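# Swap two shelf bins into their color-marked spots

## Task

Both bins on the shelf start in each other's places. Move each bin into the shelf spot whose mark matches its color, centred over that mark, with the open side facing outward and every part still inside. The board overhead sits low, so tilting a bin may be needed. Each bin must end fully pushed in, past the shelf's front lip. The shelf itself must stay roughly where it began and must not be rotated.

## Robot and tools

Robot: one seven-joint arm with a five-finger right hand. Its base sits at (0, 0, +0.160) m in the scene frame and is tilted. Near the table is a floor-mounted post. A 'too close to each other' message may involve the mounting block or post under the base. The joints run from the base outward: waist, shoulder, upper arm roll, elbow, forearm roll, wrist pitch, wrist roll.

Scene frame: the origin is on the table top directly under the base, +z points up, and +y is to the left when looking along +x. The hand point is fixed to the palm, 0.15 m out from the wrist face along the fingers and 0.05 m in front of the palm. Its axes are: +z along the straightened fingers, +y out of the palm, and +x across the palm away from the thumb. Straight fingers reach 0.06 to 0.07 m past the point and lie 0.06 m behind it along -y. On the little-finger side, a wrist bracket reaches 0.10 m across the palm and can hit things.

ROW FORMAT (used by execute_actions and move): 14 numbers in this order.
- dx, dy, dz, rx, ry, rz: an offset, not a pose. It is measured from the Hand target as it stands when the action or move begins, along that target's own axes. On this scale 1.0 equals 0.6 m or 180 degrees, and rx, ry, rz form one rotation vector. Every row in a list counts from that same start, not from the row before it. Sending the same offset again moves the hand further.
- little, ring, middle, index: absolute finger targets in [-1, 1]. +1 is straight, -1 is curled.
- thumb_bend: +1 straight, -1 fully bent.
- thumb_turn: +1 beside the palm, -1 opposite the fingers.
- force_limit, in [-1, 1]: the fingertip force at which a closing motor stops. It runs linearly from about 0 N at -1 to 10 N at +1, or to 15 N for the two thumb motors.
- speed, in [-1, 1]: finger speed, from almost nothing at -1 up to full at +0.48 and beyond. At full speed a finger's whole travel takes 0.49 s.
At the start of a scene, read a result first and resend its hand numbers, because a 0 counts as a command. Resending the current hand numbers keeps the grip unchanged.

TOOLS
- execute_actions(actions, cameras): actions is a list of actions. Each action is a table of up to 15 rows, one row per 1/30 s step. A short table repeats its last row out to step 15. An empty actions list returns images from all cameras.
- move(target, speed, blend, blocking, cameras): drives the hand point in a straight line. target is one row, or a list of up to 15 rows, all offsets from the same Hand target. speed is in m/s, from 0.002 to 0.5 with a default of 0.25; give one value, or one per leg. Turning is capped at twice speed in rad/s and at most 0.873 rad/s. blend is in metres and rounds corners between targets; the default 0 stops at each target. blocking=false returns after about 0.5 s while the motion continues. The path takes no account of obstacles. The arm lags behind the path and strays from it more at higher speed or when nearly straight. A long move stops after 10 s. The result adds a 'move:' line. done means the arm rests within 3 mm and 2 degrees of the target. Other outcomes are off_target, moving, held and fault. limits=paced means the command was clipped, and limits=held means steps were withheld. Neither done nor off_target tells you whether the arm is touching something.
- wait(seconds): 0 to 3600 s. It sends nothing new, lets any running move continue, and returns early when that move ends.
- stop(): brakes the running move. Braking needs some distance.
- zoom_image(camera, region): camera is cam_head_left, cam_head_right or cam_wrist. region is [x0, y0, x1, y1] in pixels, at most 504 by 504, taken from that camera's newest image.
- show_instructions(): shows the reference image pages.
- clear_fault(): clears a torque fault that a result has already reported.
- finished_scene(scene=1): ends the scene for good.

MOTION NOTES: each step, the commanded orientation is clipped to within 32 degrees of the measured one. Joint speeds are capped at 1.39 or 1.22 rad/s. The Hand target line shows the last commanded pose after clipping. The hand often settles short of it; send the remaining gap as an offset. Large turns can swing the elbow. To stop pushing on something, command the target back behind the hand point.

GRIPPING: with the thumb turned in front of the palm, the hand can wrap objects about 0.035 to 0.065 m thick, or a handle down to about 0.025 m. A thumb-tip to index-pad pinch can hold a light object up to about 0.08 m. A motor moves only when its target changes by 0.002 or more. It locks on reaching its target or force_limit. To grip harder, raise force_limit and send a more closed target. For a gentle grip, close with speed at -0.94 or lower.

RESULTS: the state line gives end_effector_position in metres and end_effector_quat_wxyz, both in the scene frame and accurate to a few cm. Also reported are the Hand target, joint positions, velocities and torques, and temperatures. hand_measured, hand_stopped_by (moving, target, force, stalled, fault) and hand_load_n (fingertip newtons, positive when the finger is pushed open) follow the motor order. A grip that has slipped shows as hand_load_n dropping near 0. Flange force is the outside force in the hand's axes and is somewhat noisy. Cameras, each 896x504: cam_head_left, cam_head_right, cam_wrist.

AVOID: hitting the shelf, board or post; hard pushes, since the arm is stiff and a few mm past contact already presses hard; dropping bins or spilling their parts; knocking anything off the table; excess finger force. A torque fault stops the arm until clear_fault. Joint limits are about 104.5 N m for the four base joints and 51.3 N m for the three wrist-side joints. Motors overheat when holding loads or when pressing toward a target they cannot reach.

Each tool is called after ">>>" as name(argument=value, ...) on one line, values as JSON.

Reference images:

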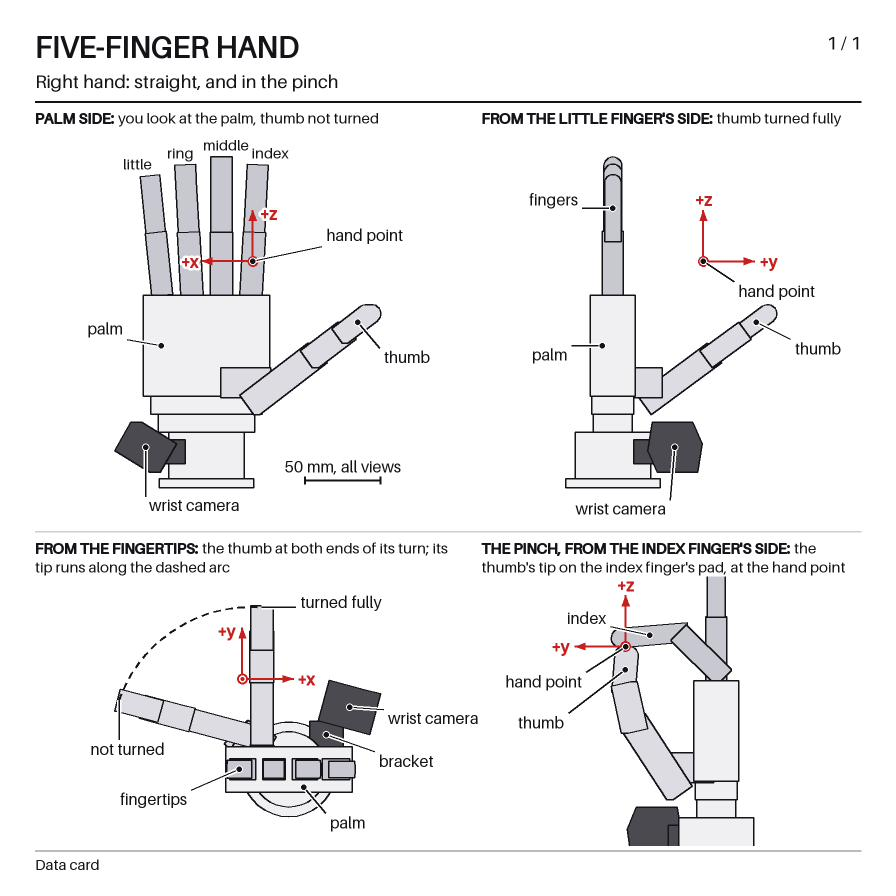

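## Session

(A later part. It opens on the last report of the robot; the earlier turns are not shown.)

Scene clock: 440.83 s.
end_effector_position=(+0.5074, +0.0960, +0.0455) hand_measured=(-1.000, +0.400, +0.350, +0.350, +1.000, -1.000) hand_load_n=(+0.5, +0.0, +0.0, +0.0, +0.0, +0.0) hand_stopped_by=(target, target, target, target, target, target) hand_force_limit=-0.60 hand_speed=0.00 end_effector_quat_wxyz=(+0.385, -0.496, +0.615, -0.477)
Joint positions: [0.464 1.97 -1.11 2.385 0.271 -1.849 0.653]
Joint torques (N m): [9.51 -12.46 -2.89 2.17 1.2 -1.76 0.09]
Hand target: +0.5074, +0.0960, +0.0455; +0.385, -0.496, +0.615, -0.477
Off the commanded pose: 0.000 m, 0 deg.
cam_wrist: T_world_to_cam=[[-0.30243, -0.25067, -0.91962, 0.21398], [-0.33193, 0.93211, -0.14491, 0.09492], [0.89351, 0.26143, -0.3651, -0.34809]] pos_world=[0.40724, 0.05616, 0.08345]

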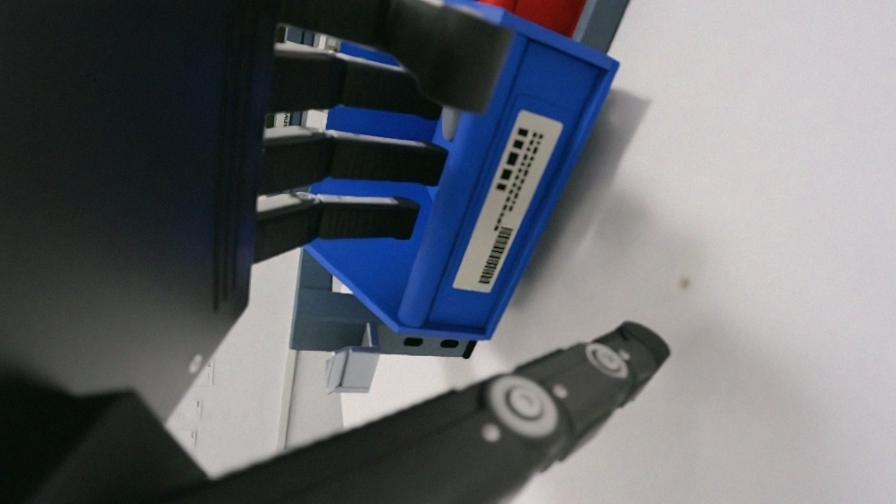

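>>> move(target=[[0, 0, 0, 0, 0, 0, -1, 0.4, 0.35, 0.35, 0.48, -1, -0.6, -0.2],[0, -0.0075, 0.0291, 0, 0, 0, -1, 0.4, 0.35, 0.35, 0.48, -1, -0.6, -0.2]], speed=0.04, cameras=["cam_wrist"])

>>> zoom_image(camera="cam_wrist", region=[300, 0, 700, 380])

Scene clock: 465.37 s.
end_effector_position=(+0.5250, +0.0922, +0.0455) hand_measured=(-1.000, +0.400, +0.350, +0.350, +0.480, -1.000) hand_load_n=(+0.0, +0.0, +0.0, +0.0, +0.0, +0.0) hand_stopped_by=(target, target, target, target, target, target) hand_force_limit=-0.60 hand_speed=-0.20 end_effector_quat_wxyz=(+0.385, -0.496, +0.615, -0.477)
Joint positions: [0.484 1.946 -1.122 2.339 0.244 -1.778 0.638]
Joint torques (N m): [9.74 -12.69 -3.13 1.65 1.14 -1.75 0.02]
Flange force (N): [0.3 -0.7 -2.6]
Hand target: +0.5250, +0.0922, +0.0455; +0.385, -0.496, +0.615, -0.477
Off the commanded pose: 0.000 m, 0 deg.
move: done
cam_wrist: T_world_to_cam=[[-0.30242, -0.25069, -0.91962, 0.21847], [-0.33194, 0.9321, -0.14493, 0.10436], [0.89351, 0.26143, -0.3651, -0.36287]] pos_world=[0.42494, 0.05236, 0.08355]

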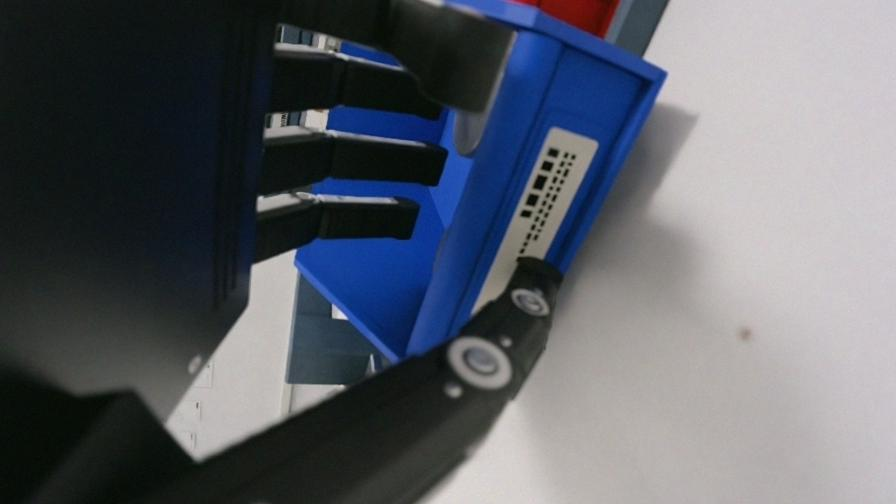

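Scaled by 1.260 from the camera's image (finer frame: 1280x720).

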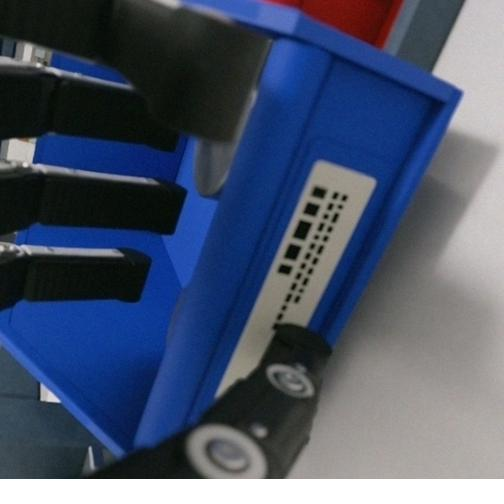

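>>> move(target=[0, -0.0008, 0.0032, 0, 0, 0, -1, 0.4, 0.35, 0.35, 0.48, -1, -0.6, -0.2], speed=0.02)

Scene clock: 466.63 s.
end_effector_position=(+0.5270, +0.0917, +0.0455) hand_measured=(-1.000, +0.400, +0.350, +0.350, +0.480, -1.000) hand_load_n=(+0.0, +0.0, +0.0, +0.0, +0.0, +0.0) hand_stopped_by=(target, target, target, target, target, target) hand_force_limit=-0.60 hand_speed=-0.20 end_effector_quat_wxyz=(+0.385, -0.496, +0.615, -0.477)
Joint positions: [0.486 1.944 -1.123 2.334 0.242 -1.77 0.637]
Joint torques (N m): [9.82 -12.69 -3.17 1.6 1.15 -1.8 0.07]
Flange force (N): [0.4 -0.7 -2.4]
Hand target: +0.5270, +0.0917, +0.0455; +0.385, -0.496, +0.615, -0.477
Off the commanded pose: 0.000 m, 0 deg.
move: done

>>> move(target=[0, -0.0008, 0.0032, 0, 0, 0, -1, 0.4, 0.35, 0.35, 0.48, -1, -0.6, -0.2], speed=0.02)

Scene clock: 468.17 s.
end_effector_position=(+0.5289, +0.0913, +0.0454) hand_measured=(-1.000, +0.400, +0.350, +0.350, +0.480, -1.000) hand_load_n=(+0.0, -0.5, +0.0, +0.0, +0.0, -0.5) hand_stopped_by=(target, target, target, target, target, target) hand_force_limit=-0.60 hand_speed=-0.20 end_effector_quat_wxyz=(+0.385, -0.496, +0.615, -0.477)
Joint positions: [0.488 1.942 -1.124 2.329 0.239 -1.763 0.635]
Joint torques (N m): [9.83 -12.68 -3.11 1.53 1.16 -1.8 0.05]
Flange force (N): [0.1 -0.9 -2.4]
Hand target: +0.5289, +0.0913, +0.0454; +0.385, -0.496, +0.615, -0.477
Off the commanded pose: 0.000 m, 0 deg.
move: done

>>> move(target=[0, -0.0004, 0.0024, 0, 0, 0, -1, 0.4, 0.35, 0.35, 0.48, -1, -0.6, -0.2], speed=0.02, cameras=["cam_wrist"])

>>> zoom_image(camera="cam_wrist", region=[300, 0, 700, 380])

Scene clock: 469.27 s.
end_effector_position=(+0.5303, +0.0910, +0.0453) hand_measured=(-1.000, +0.400, +0.350, +0.350, +0.480, -1.000) hand_load_n=(+0.0, +0.0, +0.0, +0.0, +0.5, +0.5) hand_stopped_by=(target, target, target, target, target, target) hand_force_limit=-0.60 hand_speed=-0.20 end_effector_quat_wxyz=(+0.385, -0.496, +0.615, -0.477)
Joint positions: [0.489 1.94 -1.125 2.325 0.237 -1.757 0.634]
Joint torques (N m): [9.88 -12.76 -3.12 0.74 1.03 -1.82 0.12]
Flange force (N): [0.3 -1.4 -4.7]
Hand target: +0.5303, +0.0910, +0.0453; +0.385, -0.496, +0.615, -0.477
Off the commanded pose: 0.000 m, 0 deg.
move: done
cam_wrist: T_world_to_cam=[[-0.30239, -0.25078, -0.91961, 0.21958], [-0.33197, 0.93208, -0.14502, 0.10723], [0.89351, 0.26143, -0.3651, -0.36737]] pos_world=[0.43024, 0.05116, 0.08335]

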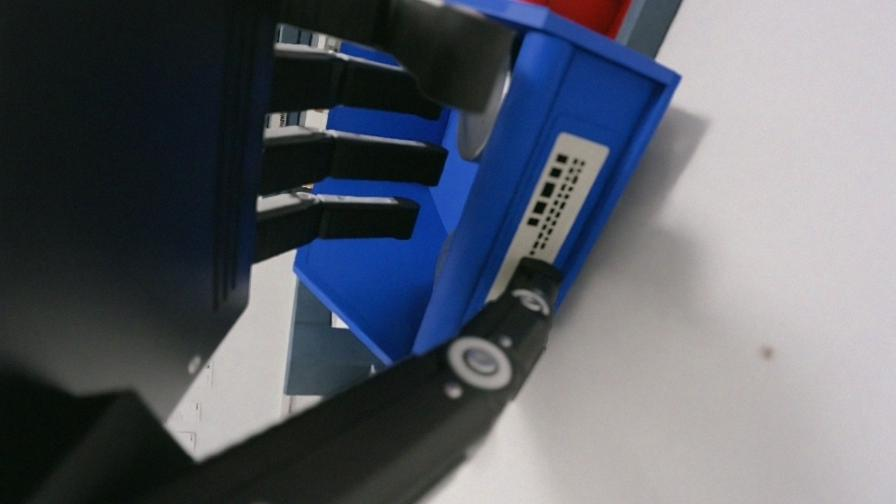

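Scaled by 1.260 from the camera's image (finer frame: 1280x720).

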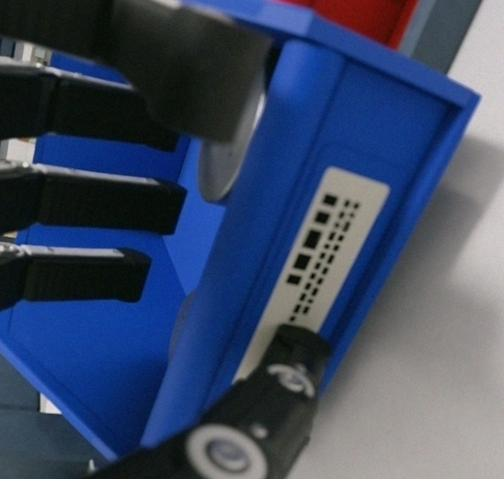

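>>> execute_actions(actions=[[[0,0,0,0,0,0,-1,0.4,-0.05,-0.05,0.48,-1,-0.6,-0.7]],[[0,0,0,0,0,0,-1,0.4,-0.05,-0.05,0.48,-1,-0.6,-0.7]],[[0,0,0,0,0,0,-1,0.4,-0.35,-0.35,0.48,-1,-0.5,-0.9]],[[0,0,0,0,0,0,-1,0.4,-0.35,-0.35,0.48,-1,-0.5,-0.9]],[[0,0,0,0,0,0,-1,0.4,-0.35,-0.35,0.48,-1,-0.5,-0.9]],[[0,0,0,0,0,0,-1,0.4,-0.5,-0.5,0.48,-1,0.1,-0.9]],[[0,0,0,0,0,0,-1,0.4,-0.5,-0.5,0.48,-1,0.1,-0.9]],[[0,0,0,0,0,0,-1,0.4,-0.5,-0.5,0.48,-1,0.1,-0.9]]], cameras=["cam_wrist"])

>>> zoom_image(camera="cam_wrist", region=[300, 0, 700, 380])

Scene clock: 475.33 s.
end_effector_position=(+0.5303, +0.0910, +0.0452) hand_measured=(-1.000, +0.400, -0.324, -0.334, +0.482, -1.000) hand_load_n=(+0.0, +0.0, +4.5, +5.5, +4.0, +0.0) hand_stopped_by=(target, target, force, force, target, target) hand_force_limit=0.10 hand_speed=-0.90 end_effector_quat_wxyz=(+0.385, -0.496, +0.615, -0.477)
Joint positions: [0.489 1.94 -1.125 2.325 0.237 -1.757 0.634]
Joint torques (N m): [10.27 -13.34 -3.72 1.35 1.59 -2.11 -0.02]
Hand target: +0.5303, +0.0910, +0.0453; +0.385, -0.496, +0.615, -0.477
Off the commanded pose: 0.000 m, 0 deg.
cam_wrist: T_world_to_cam=[[-0.30257, -0.25068, -0.91957, 0.21952], [-0.33188, 0.93212, -0.1449, 0.10713], [0.89348, 0.26135, -0.36523, -0.36729]] pos_world=[0.43014, 0.05116, 0.08325]

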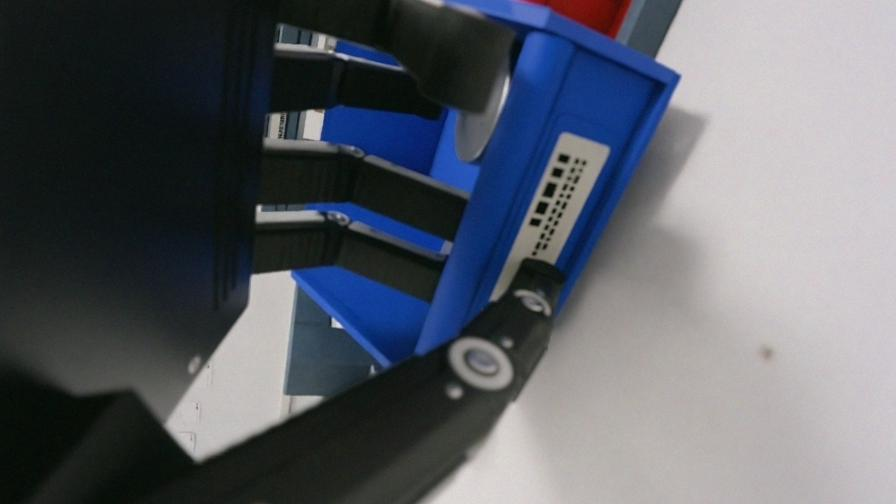

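Scaled by 1.260 from the camera's image (finer frame: 1280x720).

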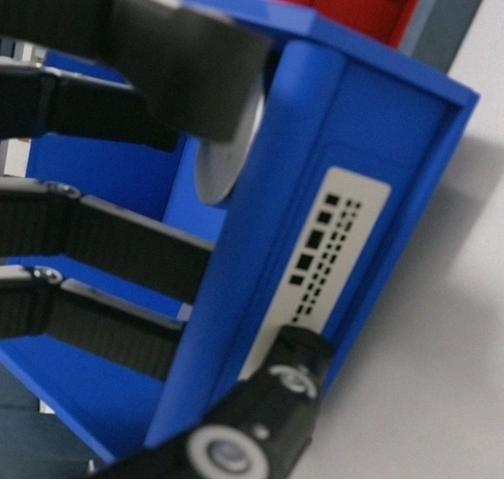

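>>> move(target=[-0.005, -0.0293, 0.0018, -0.0394, 0, 0, -1, 0.4, -0.5, -0.5, 0.48, -1, 0.1, -0.9], speed=0.04, cameras=["cam_wrist"])

>>> zoom_image(camera="cam_wrist", region=[300, 0, 700, 380])

Scene clock: 485.63 s.
end_effector_position=(+0.5363, +0.0928, +0.0621) hand_measured=(-1.000, +0.400, -0.324, -0.334, +0.482, -1.000) hand_load_n=(+0.5, +0.0, +4.5, +5.5, +4.5, +0.5) hand_stopped_by=(target, target, force, force, target, target) hand_force_limit=0.10 hand_speed=-0.90 end_effector_quat_wxyz=(+0.353, -0.519, +0.644, -0.438)
Joint positions: [0.603 1.809 -1.185 2.341 0.044 -1.52 0.625]
Joint torques (N m): [11.67 -14.45 -4.74 -0.18 1.9 -2.66 -0.01]
Flange force (N): [0.7 4.3 -1.1]
Hand target: +0.5363, +0.0928, +0.0621; +0.353, -0.519, +0.644, -0.438
Off the commanded pose: 0.000 m, 0 deg.
move: done
cam_wrist: T_world_to_cam=[[-0.41151, -0.22712, -0.88265, 0.29129], [-0.34561, 0.93501, -0.07946, 0.11291], [0.84333, 0.27236, -0.46326, -0.33501]] pos_world=[0.44142, 0.05183, 0.11088]

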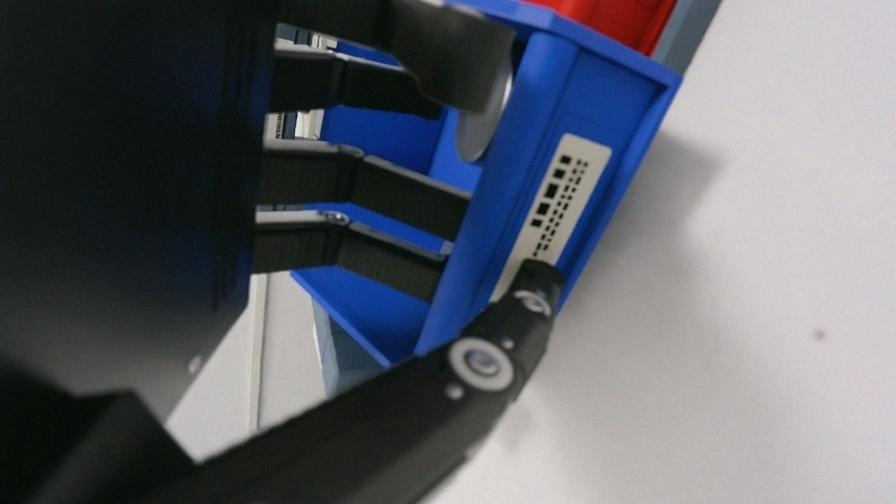

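Scaled by 1.260 from the camera's image (finer frame: 1280x720).

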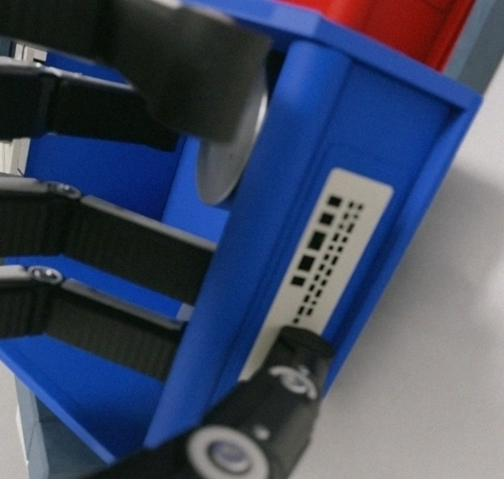

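>>> move(target=[0, -0.0341, -0.0142, -0.0556, 0, 0, -1, 0.4, -0.5, -0.5, 0.48, -1, 0.1, -0.9], speed=0.03, cameras=["cam_wrist", "cam_head_right"])

>>> zoom_image(camera="cam_head_right", region=[460, 200, 680, 350])

Scene clock: 490.50 s.
end_effector_position=(+0.5359, +0.0929, +0.0842) hand_measured=(-1.000, +0.400, -0.324, -0.334, +0.482, -1.000) hand_load_n=(+0.0, +0.0, +4.5, +3.5, +4.5, +0.0) hand_stopped_by=(target, target, force, force, target, target) hand_force_limit=0.10 hand_speed=-0.90 end_effector_quat_wxyz=(+0.307, -0.548, +0.679, -0.380)
Joint positions: [0.746 1.623 -1.24 2.302 -0.204 -1.14 0.64]
Joint torques (N m): [11.59 -13.75 -4.52 -2.49 1.44 -2.28 0.02]
Flange force (N): [0.5 5.0 -0.4]
Hand target: +0.5359, +0.0929, +0.0842; +0.307, -0.548, +0.679, -0.380
Off the commanded pose: 0.000 m, 0 deg.
move: done
cam_wrist: T_world_to_cam=[[-0.55619, -0.1959, -0.80764, 0.37896], [-0.35119, 0.93619, 0.01477, 0.10941], [0.75321, 0.29184, -0.58949, -0.26733]] pos_world=[0.45055, 0.04983, 0.14686]
Images, in order (width x height): cam_head_right 896x504, cam_wrist 896x504.

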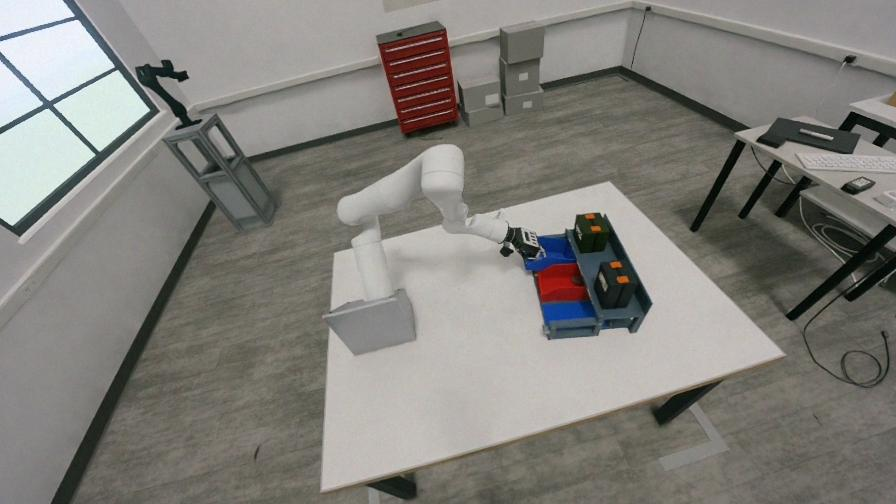

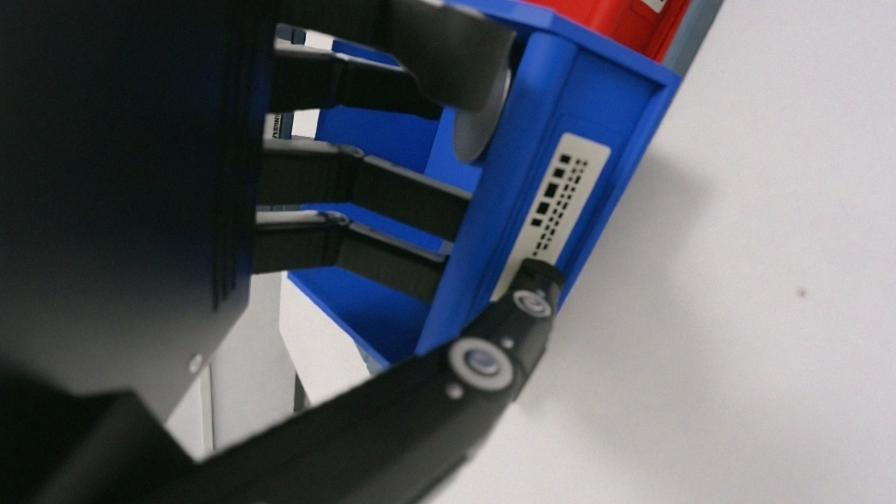

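Scaled by 2.291 from the camera's image (finer frame: 1280x720).

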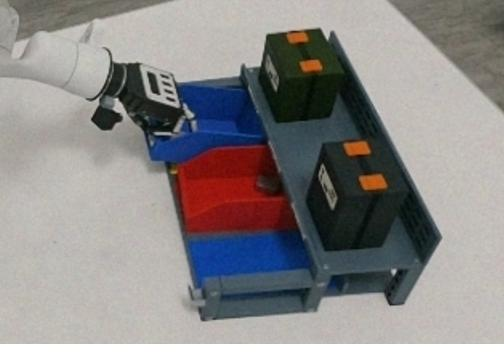

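>>> move(target=[0, -0.0197, -0.0310, -0.0556, 0, 0, -1, 0.4, -0.5, -0.5, 0.48, -1, 0.1, -0.9], speed=0.03, cameras=["cam_wrist", "cam_head_right"])

>>> zoom_image(camera="cam_head_right", region=[460, 200, 680, 350])

Scene clock: 494.97 s.
end_effector_position=(+0.5264, +0.0949, +0.1041) hand_measured=(-1.000, +0.400, -0.324, -0.334, +0.482, -1.000) hand_load_n=(+0.0, +0.0, +3.5, +2.5, +4.0, +0.0) hand_stopped_by=(target, target, force, force, target, target) hand_force_limit=0.10 hand_speed=-0.90 end_effector_quat_wxyz=(+0.258, -0.572, +0.710, -0.319)
Joint positions: [0.838 1.44 -1.241 2.215 -0.437 -0.751 0.7]
Joint torques (N m): [11.09 -12.28 -3.36 -4.54 0.73 -1.72 -0.01]
Flange force (N): [0.2 4.8 -0.6]
Hand target: +0.5264, +0.0949, +0.1040; +0.258, -0.572, +0.710, -0.319
Off the commanded pose: 0.000 m, 0 deg.
move: done
cam_wrist: T_world_to_cam=[[-0.68586, -0.1678, -0.70812, 0.4453], [-0.34068, 0.93388, 0.10867, 0.08887], [0.64306, 0.31578, -0.69768, -0.18209]] pos_world=[0.45278, 0.04923, 0.17862]
Images, in order (width x height): cam_head_right 896x504, cam_wrist 896x504.

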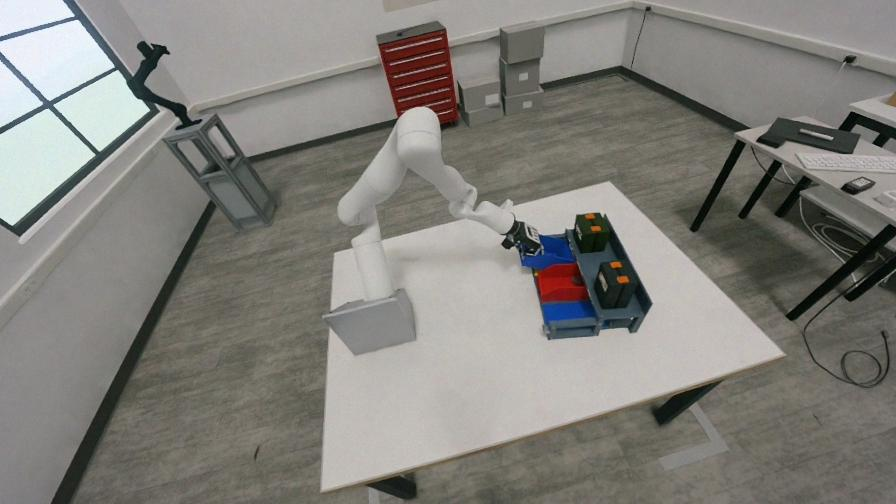

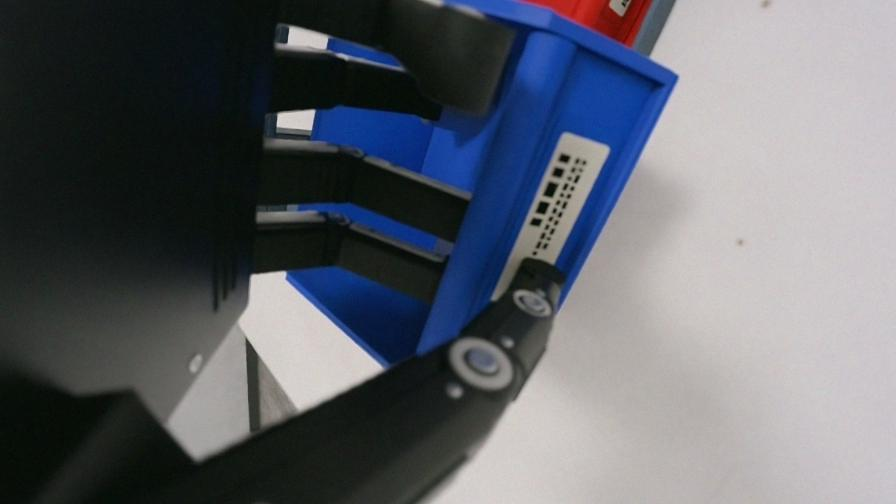

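Scaled by 2.291 from the camera's image (finer frame: 1280x720).

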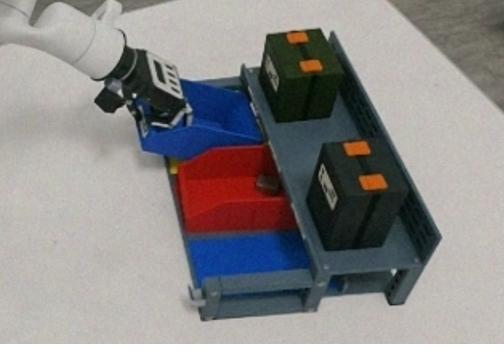

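>>> move(target=[[0, 0.0195, 0.0277, 0.0556, 0, 0, -1, 0.4, -0.5, -0.5, 0.48, -1, 0.1, -0.9],[0, 0.0547, 0.0440, 0.1111, 0, 0, -1, 0.4, -0.5, -0.5, 0.48, -1, 0.1, -0.9],[0, 0.0740, 0.0515, 0.1389, 0, 0, -1, 0.4, -0.5, -0.5, 0.48, -1, 0.1, -0.9]], speed=0.04, blend=0.004, cameras=["cam_wrist"])

Scene clock: 505.13 s.
end_effector_position=(+0.5202, +0.0963, +0.0503) hand_measured=(-1.000, +0.400, -0.324, -0.334, +0.482, -1.000) hand_load_n=(+0.0, +0.0, +8.0, +5.5, +3.5, +0.0) hand_stopped_by=(target, target, force, force, target, target) hand_force_limit=0.10 hand_speed=-0.90 end_effector_quat_wxyz=(+0.376, -0.503, +0.624, -0.465)
Joint positions: [0.505 1.913 -1.139 2.369 0.19 -1.746 0.635]
Joint torques (N m): [10.71 -13.5 -3.67 1.23 1.51 -2.44 0.11]
Flange force (N): [0.5 1.8 -1.9]
Hand target: +0.5202, +0.0963, +0.0503; +0.376, -0.503, +0.624, -0.465
Off the commanded pose: 0.000 m, 0 deg.
move: done
cam_wrist: T_world_to_cam=[[-0.33528, -0.24359, -0.91008, 0.23838], [-0.3368, 0.93315, -0.12568, 0.10116], [0.87986, 0.26437, -0.39491, -0.34954]] pos_world=[0.42155, 0.05608, 0.09162]

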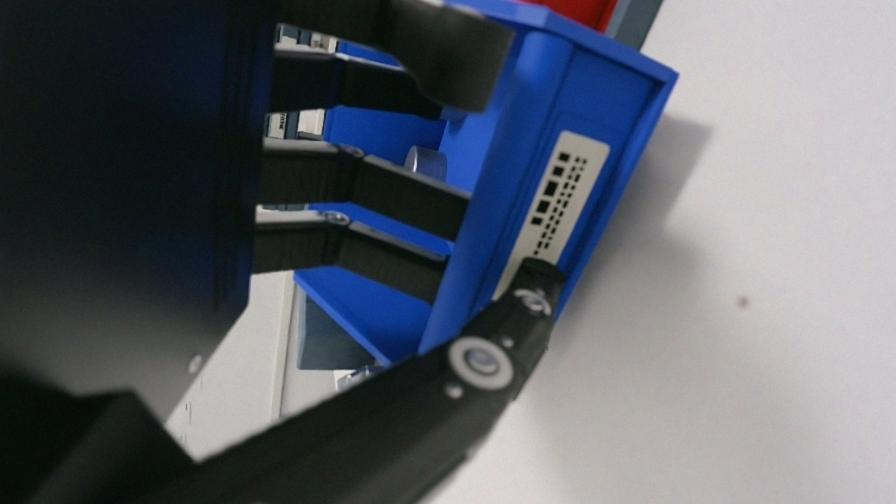

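>>> move(target=[0, 0.0029, 0, 0.0039, 0, 0, -1, 0.4, -0.5, -0.5, 0.48, -1, 0.1, -0.9], speed=0.02)

Scene clock: 506.73 s.
end_effector_position=(+0.5197, +0.0964, +0.0487) hand_measured=(-1.000, +0.400, -0.324, -0.334, +0.482, -1.000) hand_load_n=(+0.0, +0.0, +8.0, +5.5, +4.0, +0.0) hand_stopped_by=(target, target, force, force, target, target) hand_force_limit=0.10 hand_speed=-0.90 end_effector_quat_wxyz=(+0.379, -0.501, +0.621, -0.469)
Joint positions: [0.492 1.925 -1.134 2.366 0.208 -1.769 0.637]
Joint torques (N m): [10.74 -13.48 -3.59 1.27 1.6 -2.47 0.06]
Flange force (N): [0.0 1.5 -2.0]
Hand target: +0.5197, +0.0964, +0.0487; +0.379, -0.501, +0.621, -0.469
Off the commanded pose: 0.000 m, 0 deg.
move: done

>>> move(target=[0, 0.0033, 0, 0.0044, 0, 0, -1, 0.4, -0.5, -0.5, 0.48, -1, 0.1, -0.9], speed=0.02)

Scene clock: 508.07 s.
end_effector_position=(+0.5192, +0.0965, +0.0468) hand_measured=(-1.000, +0.400, -0.324, -0.334, +0.482, -1.000) hand_load_n=(+0.0, +0.0, +8.0, +5.0, +4.0, +0.0) hand_stopped_by=(target, target, force, force, target, target) hand_force_limit=0.10 hand_speed=-0.90 end_effector_quat_wxyz=(+0.382, -0.498, +0.618, -0.473)
Joint positions: [0.477 1.939 -1.128 2.362 0.229 -1.795 0.639]
Joint torques (N m): [9.31 -12.46 -2.96 1.03 1.1 -1.66 0.12]
Flange force (N): [0.8 -2.4 -4.7]
Hand target: +0.5192, +0.0965, +0.0467; +0.382, -0.498, +0.618, -0.473
Off the commanded pose: 0.000 m, 0 deg.
move: done

>>> move(target=[[0, 0, 0, 0, 0, 0, -1, 0.4, -0.15, -0.15, 0.48, -1, -0.6, -0.7],[0, 0.0001, 0, 0, 0, 0, -1, 0.4, 0.35, 0.35, 0.48, -1, -0.6, -0.4],[0, 0.0060, -0.0225, 0, 0, 0, -1, 0.4, 0.35, 0.35, 0.30, -1, -0.6, -0.4]], speed=0.05, cameras=["cam_wrist"])

>>> zoom_image(camera="cam_wrist", region=[300, 0, 700, 380])

Scene clock: 514.57 s.
end_effector_position=(+0.5056, +0.0994, +0.0468) hand_measured=(-1.000, +0.400, +0.350, +0.350, +0.300, -1.000) hand_load_n=(+0.0, +0.0, +0.0, +0.0, +0.0, +0.0) hand_stopped_by=(target, target, target, target, target, target) hand_force_limit=-0.60 hand_speed=-0.40 end_effector_quat_wxyz=(+0.382, -0.498, +0.618, -0.473)
Joint positions: [0.461 1.958 -1.119 2.397 0.249 -1.851 0.65]
Joint torques (N m): [9.52 -12.29 -2.86 2.2 1.15 -1.73 0.06]
Flange force (N): [0.1 -0.6 -2.4]
Hand target: +0.5056, +0.0994, +0.0468; +0.382, -0.498, +0.618, -0.473
Off the commanded pose: 0.000 m, 0 deg.
move: done
cam_wrist: T_world_to_cam=[[-0.31205, -0.2486, -0.91696, 0.22004], [-0.33337, 0.93244, -0.13935, 0.09179], [0.88965, 0.2622, -0.37385, -0.34457]] pos_world=[0.40581, 0.05946, 0.08574]

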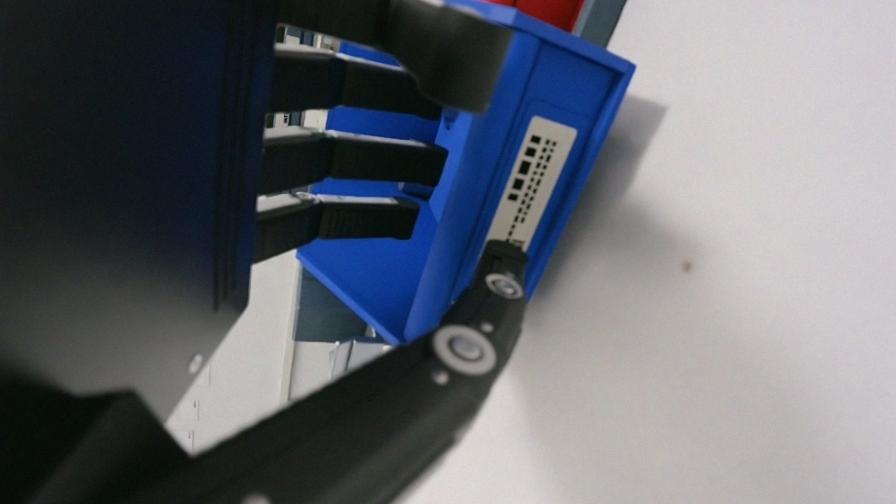

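Scaled by 1.260 from the camera's image (finer frame: 1280x720).

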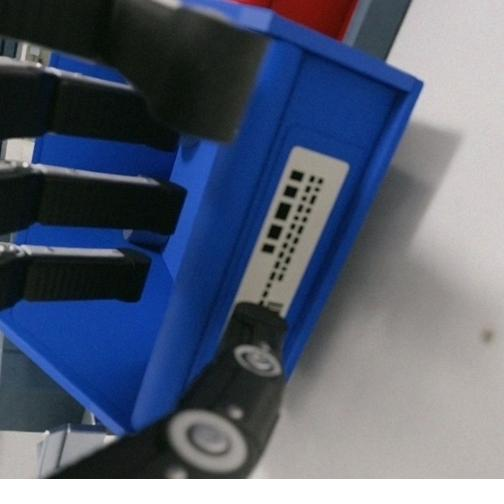

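>>> move(target=[[0, 0.0153, 0.0041, 0, 0, 0, -1, 0.35, 0.35, 0.35, 0.30, -1, -0.6, -0.4],[0, 0.0127, 0.0138, 0, 0, 0, -1, 0.35, 0.35, 0.35, 0.30, -1, -0.6, -0.4]], speed=0.03, cameras=["cam_wrist"])

>>> zoom_image(camera="cam_wrist", region=[300, 0, 700, 380])

Scene clock: 517.30 s.
end_effector_position=(+0.5114, +0.0982, +0.0373) hand_measured=(-1.000, +0.350, +0.350, +0.350, +0.300, -1.000) hand_load_n=(+0.0, +0.0, +0.0, +0.0, +0.5, +0.0) hand_stopped_by=(target, target, target, target, target, target) hand_force_limit=-0.60 hand_speed=-0.40 end_effector_quat_wxyz=(+0.382, -0.498, +0.618, -0.473)
Joint positions: [0.449 1.966 -1.117 2.363 0.255 -1.831 0.642]
Joint torques (N m): [9.55 -12.47 -2.88 2.09 1.17 -1.68 0.06]
Flange force (N): [0.1 -0.7 -2.6]
Hand target: +0.5114, +0.0982, +0.0373; +0.382, -0.498, +0.618, -0.473
Off the commanded pose: 0.000 m, 0 deg.
move: done
cam_wrist: T_world_to_cam=[[-0.31204, -0.24866, -0.91695, 0.21287], [-0.3335, 0.93239, -0.13935, 0.09361], [0.88961, 0.26232, -0.37387, -0.35304]] pos_world=[0.41171, 0.05826, 0.07624]

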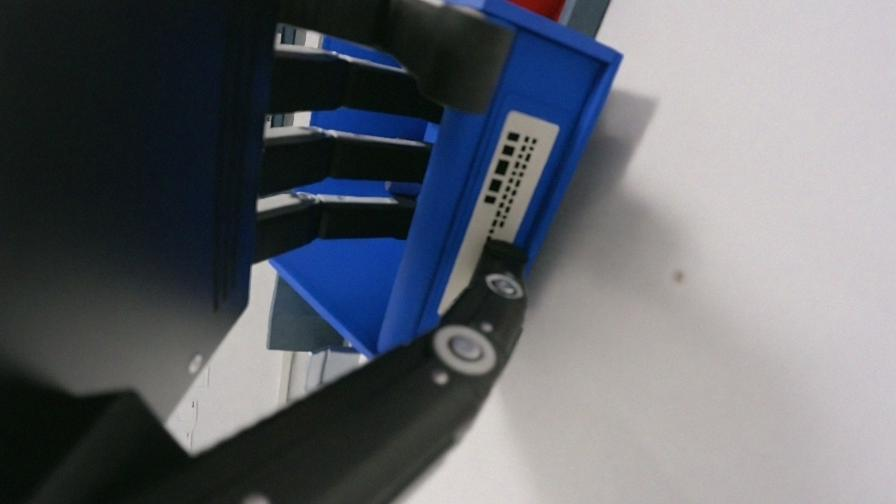

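Scaled by 1.260 from the camera's image (finer frame: 1280x720).

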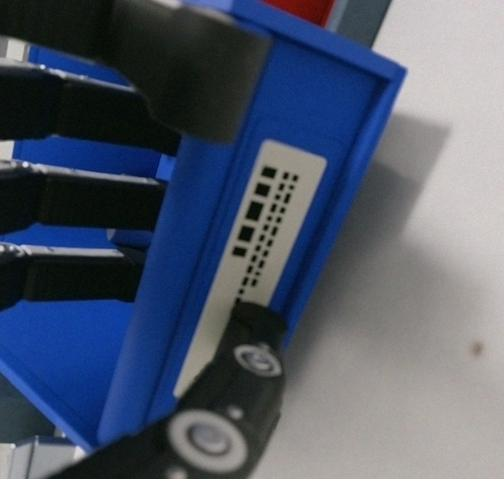

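>>> move(target=[0, -0.0009, 0.0032, 0, 0, 0, -1, 0.35, 0.35, 0.35, 0.30, -1, -0.6, -0.4], speed=0.02)

>>> move(target=[0, -0.0006, 0.0024, 0, 0, 0, -1, 0.35, 0.35, 0.35, 0.30, -1, -0.6, -0.4], speed=0.02, cameras=["cam_wrist"])

Scene clock: 521.47 s.
end_effector_position=(+0.5134, +0.0977, +0.0373) hand_measured=(-1.000, +0.350, +0.350, +0.350, +0.300, -1.000) hand_load_n=(+0.0, +0.0, +0.0, +0.0, +1.0, +0.0) hand_stopped_by=(target, target, target, target, target, target) hand_force_limit=-0.60 hand_speed=-0.40 end_effector_quat_wxyz=(+0.382, -0.498, +0.618, -0.473)
Joint positions: [0.452 1.964 -1.118 2.358 0.252 -1.823 0.641]
Joint torques (N m): [9.84 -12.64 -3.03 1.34 1.1 -1.89 0.06]
Flange force (N): [0.3 -0.8 -4.3]
Hand target: +0.5134, +0.0977, +0.0373; +0.382, -0.498, +0.618, -0.473
Off the commanded pose: 0.000 m, 0 deg.
move: done

Scene clock: 521.97 s.
end_effector_position=(+0.5148, +0.0974, +0.0373) hand_measured=(-1.000, +0.350, +0.350, +0.350, +0.300, -1.000) hand_load_n=(+0.0, +0.0, +0.0, +0.0, +1.0, +0.0) hand_stopped_by=(target, target, target, target, target, target) hand_force_limit=-0.60 hand_speed=-0.40 end_effector_quat_wxyz=(+0.382, -0.498, +0.618, -0.473)
Joint positions: [0.454 1.962 -1.119 2.355 0.25 -1.818 0.64]
Joint torques (N m): [10.03 -12.75 -3.11 1.26 1.22 -1.94 0.03]
Flange force (N): [-0.1 -0.6 -4.3]
Hand target: +0.5148, +0.0974, +0.0373; +0.382, -0.498, +0.618, -0.473
Off the commanded pose: 0.000 m, 0 deg.
move: done
cam_wrist: T_world_to_cam=[[-0.31204, -0.24866, -0.91695, 0.21373], [-0.33339, 0.93243, -0.1394, 0.09544], [0.88965, 0.26221, -0.37385, -0.35587]] pos_world=[0.41511, 0.05746, 0.07624]

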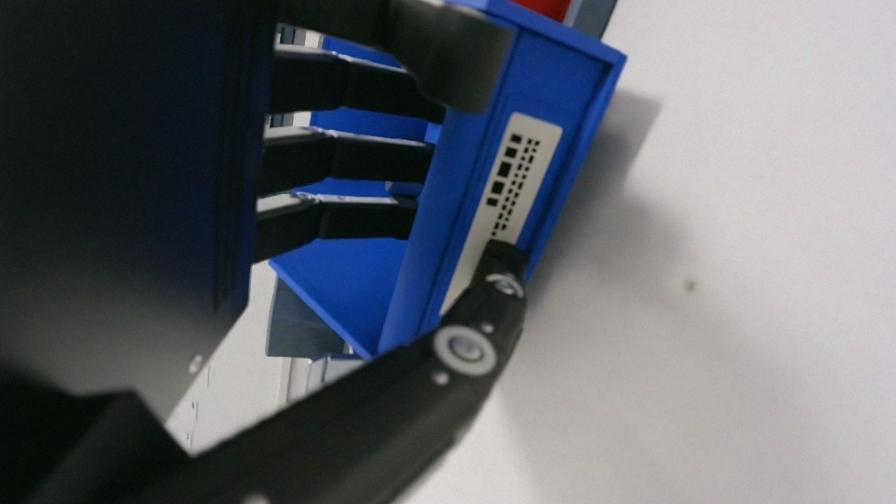

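>>> execute_actions(actions=[[[0,0,0,0,0,0,-1,0.1,0.1,0.1,0.30,-1,-0.6,-0.6]],[[0,0,0,0,0,0,-1,0.1,0.1,0.1,0.30,-1,-0.6,-0.6]],[[0,0,0,0,0,0,-1,0.1,0.1,0.1,0.30,-1,-0.6,-0.6]]], cameras=["cam_wrist"])

>>> zoom_image(camera="cam_wrist", region=[300, 0, 700, 380])

Scene clock: 524.87 s.
end_effector_position=(+0.5148, +0.0974, +0.0373) hand_measured=(-1.000, +0.100, +0.100, +0.100, +0.300, -1.000) hand_load_n=(+0.5, +0.0, +0.0, -0.5, +1.0, +0.0) hand_stopped_by=(target, target, target, target, target, target) hand_force_limit=-0.60 hand_speed=-0.60 end_effector_quat_wxyz=(+0.382, -0.498, +0.618, -0.473)
Joint positions: [0.454 1.962 -1.119 2.355 0.25 -1.818 0.64]
Joint torques (N m): [9.99 -12.73 -3.09 1.32 1.17 -1.99 0.06]
Hand target: +0.5148, +0.0974, +0.0373; +0.382, -0.498, +0.618, -0.473
Off the commanded pose: 0.000 m, 0 deg.
cam_wrist: T_world_to_cam=[[-0.31195, -0.24863, -0.91699, 0.21369], [-0.33338, 0.93243, -0.13941, 0.09544], [0.88969, 0.26221, -0.37376, -0.35589]] pos_world=[0.41511, 0.05746, 0.07624]

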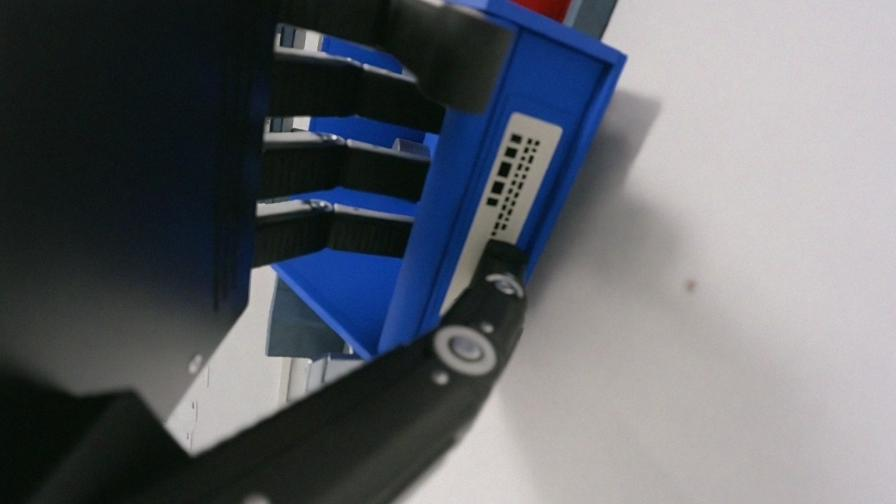

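Scaled by 1.260 from the camera's image (finer frame: 1280x720).

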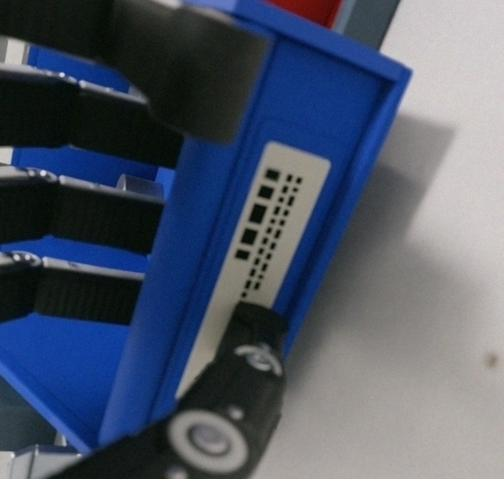

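>>> execute_actions(actions=[[[0,0,0,0,0,0,-1,-0.4,-0.4,-0.4,0.30,-1,-0.5,-0.88]],[[0,0,0,0,0,0,-1,-0.4,-0.4,-0.4,0.30,-1,-0.5,-0.88]],[[0,0,0,0,0,0,-1,-0.4,-0.4,-0.4,0.30,-1,-0.5,-0.88]],[[0,0,0,0,0,0,-1,-0.4,-0.4,-0.4,0.30,-1,-0.5,-0.88]],[[0,0,0,0,0,0,-1,-0.4,-0.4,-0.4,0.30,-1,-0.5,-0.88]]], cameras=["cam_wrist"])

>>> zoom_image(camera="cam_wrist", region=[300, 0, 700, 380])

Scene clock: 529.00 s.
end_effector_position=(+0.5148, +0.0974, +0.0373) hand_measured=(-1.000, -0.256, -0.244, -0.278, +0.300, -1.000) hand_load_n=(+0.0, +2.5, +2.0, +3.0, +1.5, +0.0) hand_stopped_by=(target, force, force, force, target, target) hand_force_limit=-0.50 hand_speed=-0.88 end_effector_quat_wxyz=(+0.382, -0.498, +0.618, -0.473)
Joint positions: [0.454 1.962 -1.119 2.355 0.25 -1.818 0.64]
Joint torques (N m): [10 -12.56 -2.83 2.05 1.09 -2.03 0.08]
Hand target: +0.5148, +0.0974, +0.0373; +0.382, -0.498, +0.618, -0.473
Off the commanded pose: 0.000 m, 0 deg.
cam_wrist: T_world_to_cam=[[-0.31195, -0.24863, -0.91699, 0.21369], [-0.33338, 0.93243, -0.13941, 0.09544], [0.88969, 0.26221, -0.37376, -0.35589]] pos_world=[0.41511, 0.05746, 0.07624]

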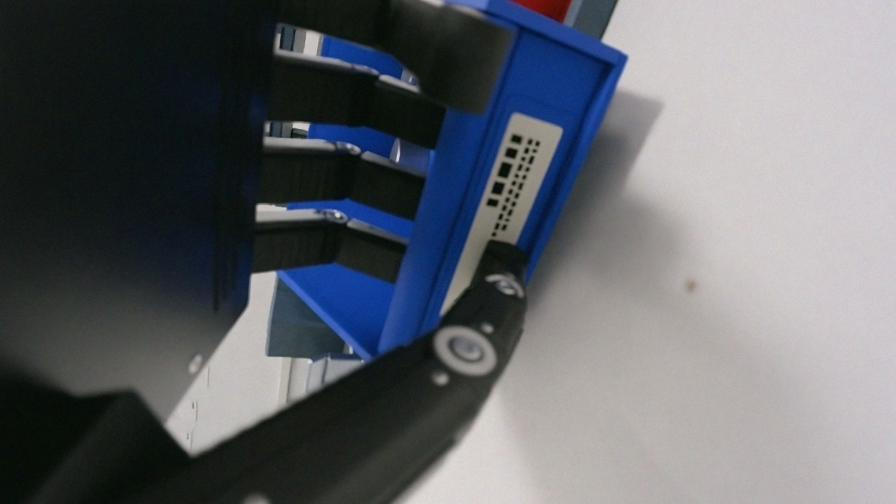

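Scaled by 1.260 from the camera's image (finer frame: 1280x720).

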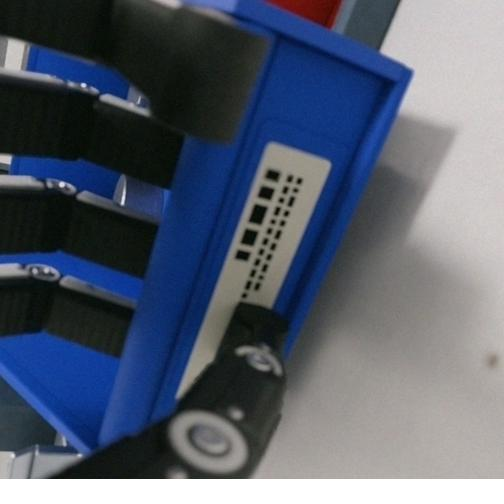

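>>> execute_actions(actions=[[[0,0,0,0,0,0,-1,-0.5,-0.5,-0.5,0.30,-1,-0.1,-0.9]],[[0,0,0,0,0,0,-1,-0.5,-0.5,-0.5,0.30,-1,-0.1,-0.9]],[[0,0,0,0,0,0,-1,-0.5,-0.5,-0.5,0.30,-1,-0.1,-0.9]]])

Scene clock: 532.63 s.
end_effector_position=(+0.5148, +0.0974, +0.0373) hand_measured=(-1.000, -0.272, -0.252, -0.284, +0.300, -1.000) hand_load_n=(+0.0, +5.5, +3.5, +4.5, +2.5, +0.5) hand_stopped_by=(target, force, force, force, target, target) hand_force_limit=-0.10 hand_speed=-0.90 end_effector_quat_wxyz=(+0.382, -0.498, +0.618, -0.473)
Joint positions: [0.454 1.962 -1.119 2.355 0.25 -1.818 0.64]
Joint torques (N m): [10.35 -12.28 -2.43 1.37 0.69 -2.29 0.17]
Hand target: +0.5148, +0.0974, +0.0373; +0.382, -0.498, +0.618, -0.473
Off the commanded pose: 0.000 m, 0 deg.

>>> move(target=[[0, -0.0279, 0.0001, -0.0361, 0, 0, -1, -0.5, -0.5, -0.5, 0.30, -1, -0.1, -0.9],[0, -0.0650, -0.0130, -0.0917, 0, 0, -1, -0.5, -0.5, -0.5, 0.30, -1, -0.1, -0.9],[0, -0.0972, -0.0314, -0.1472, 0, 0, -1, -0.5, -0.5, -0.5, 0.30, -1, -0.1, -0.9]], speed=0.05, blend=0.004, cameras=["cam_wrist", "cam_head_right"])

>>> zoom_image(camera="cam_head_right", region=[460, 200, 680, 350])

Scene clock: 540.83 s.
end_effector_position=(+0.5118, +0.0981, +0.0985) hand_measured=(-1.000, -0.272, -0.252, -0.284, +0.302, -1.000) hand_load_n=(+0.0, +1.5, +2.5, +4.5, +4.0, +1.0) hand_stopped_by=(target, force, force, force, target, target) hand_force_limit=-0.10 hand_speed=-0.90 end_effector_quat_wxyz=(+0.258, -0.572, +0.710, -0.319)
Joint positions: [0.838 1.46 -1.247 2.262 -0.419 -0.807 0.69]
Joint torques (N m): [10.14 -11.75 -3.22 -3.16 0.59 -1.33 0.06]
Flange force (N): [0.6 3.2 -0.3]
Hand target: +0.5119, +0.0980, +0.0985; +0.258, -0.572, +0.710, -0.319
Off the commanded pose: 0.000 m, 0 deg.
move: done
cam_wrist: T_world_to_cam=[[-0.68586, -0.1678, -0.70812, 0.43192], [-0.34068, 0.93388, 0.10867, 0.08155], [0.64306, 0.31578, -0.69768, -0.17769]] pos_world=[0.43828, 0.05243, 0.17302]
Images, in order (width x height): cam_head_right 896x504, cam_wrist 896x504.

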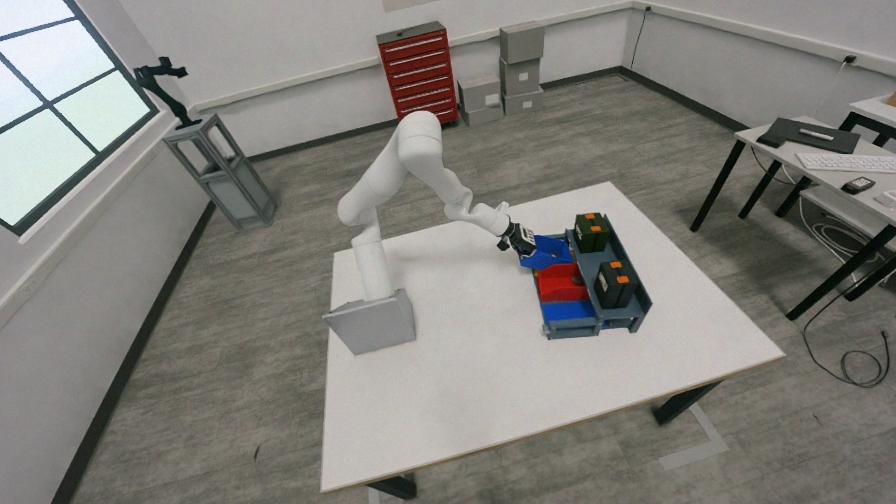

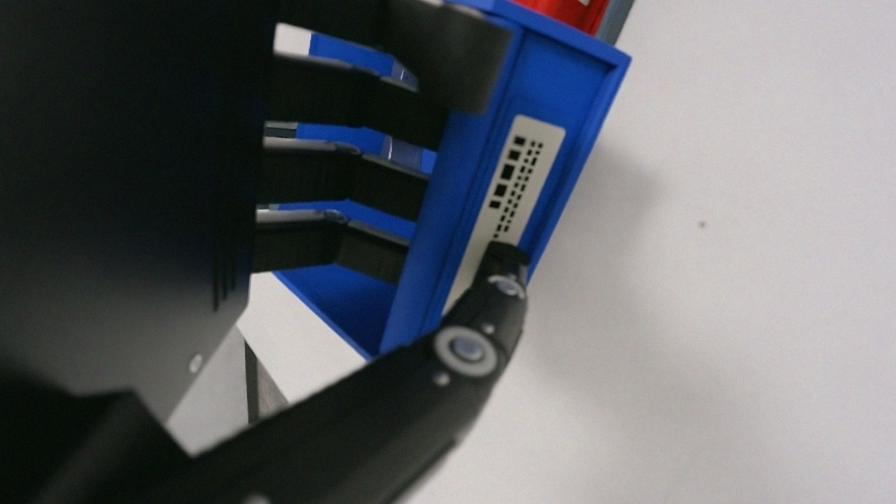

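Scaled by 2.291 from the camera's image (finer frame: 1280x720).

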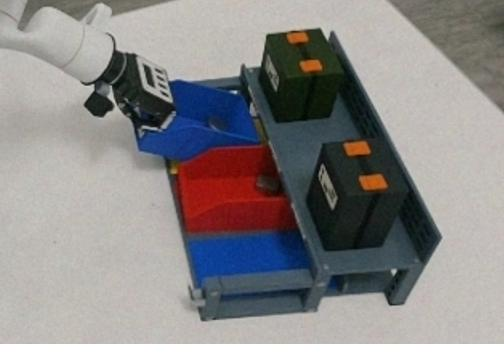

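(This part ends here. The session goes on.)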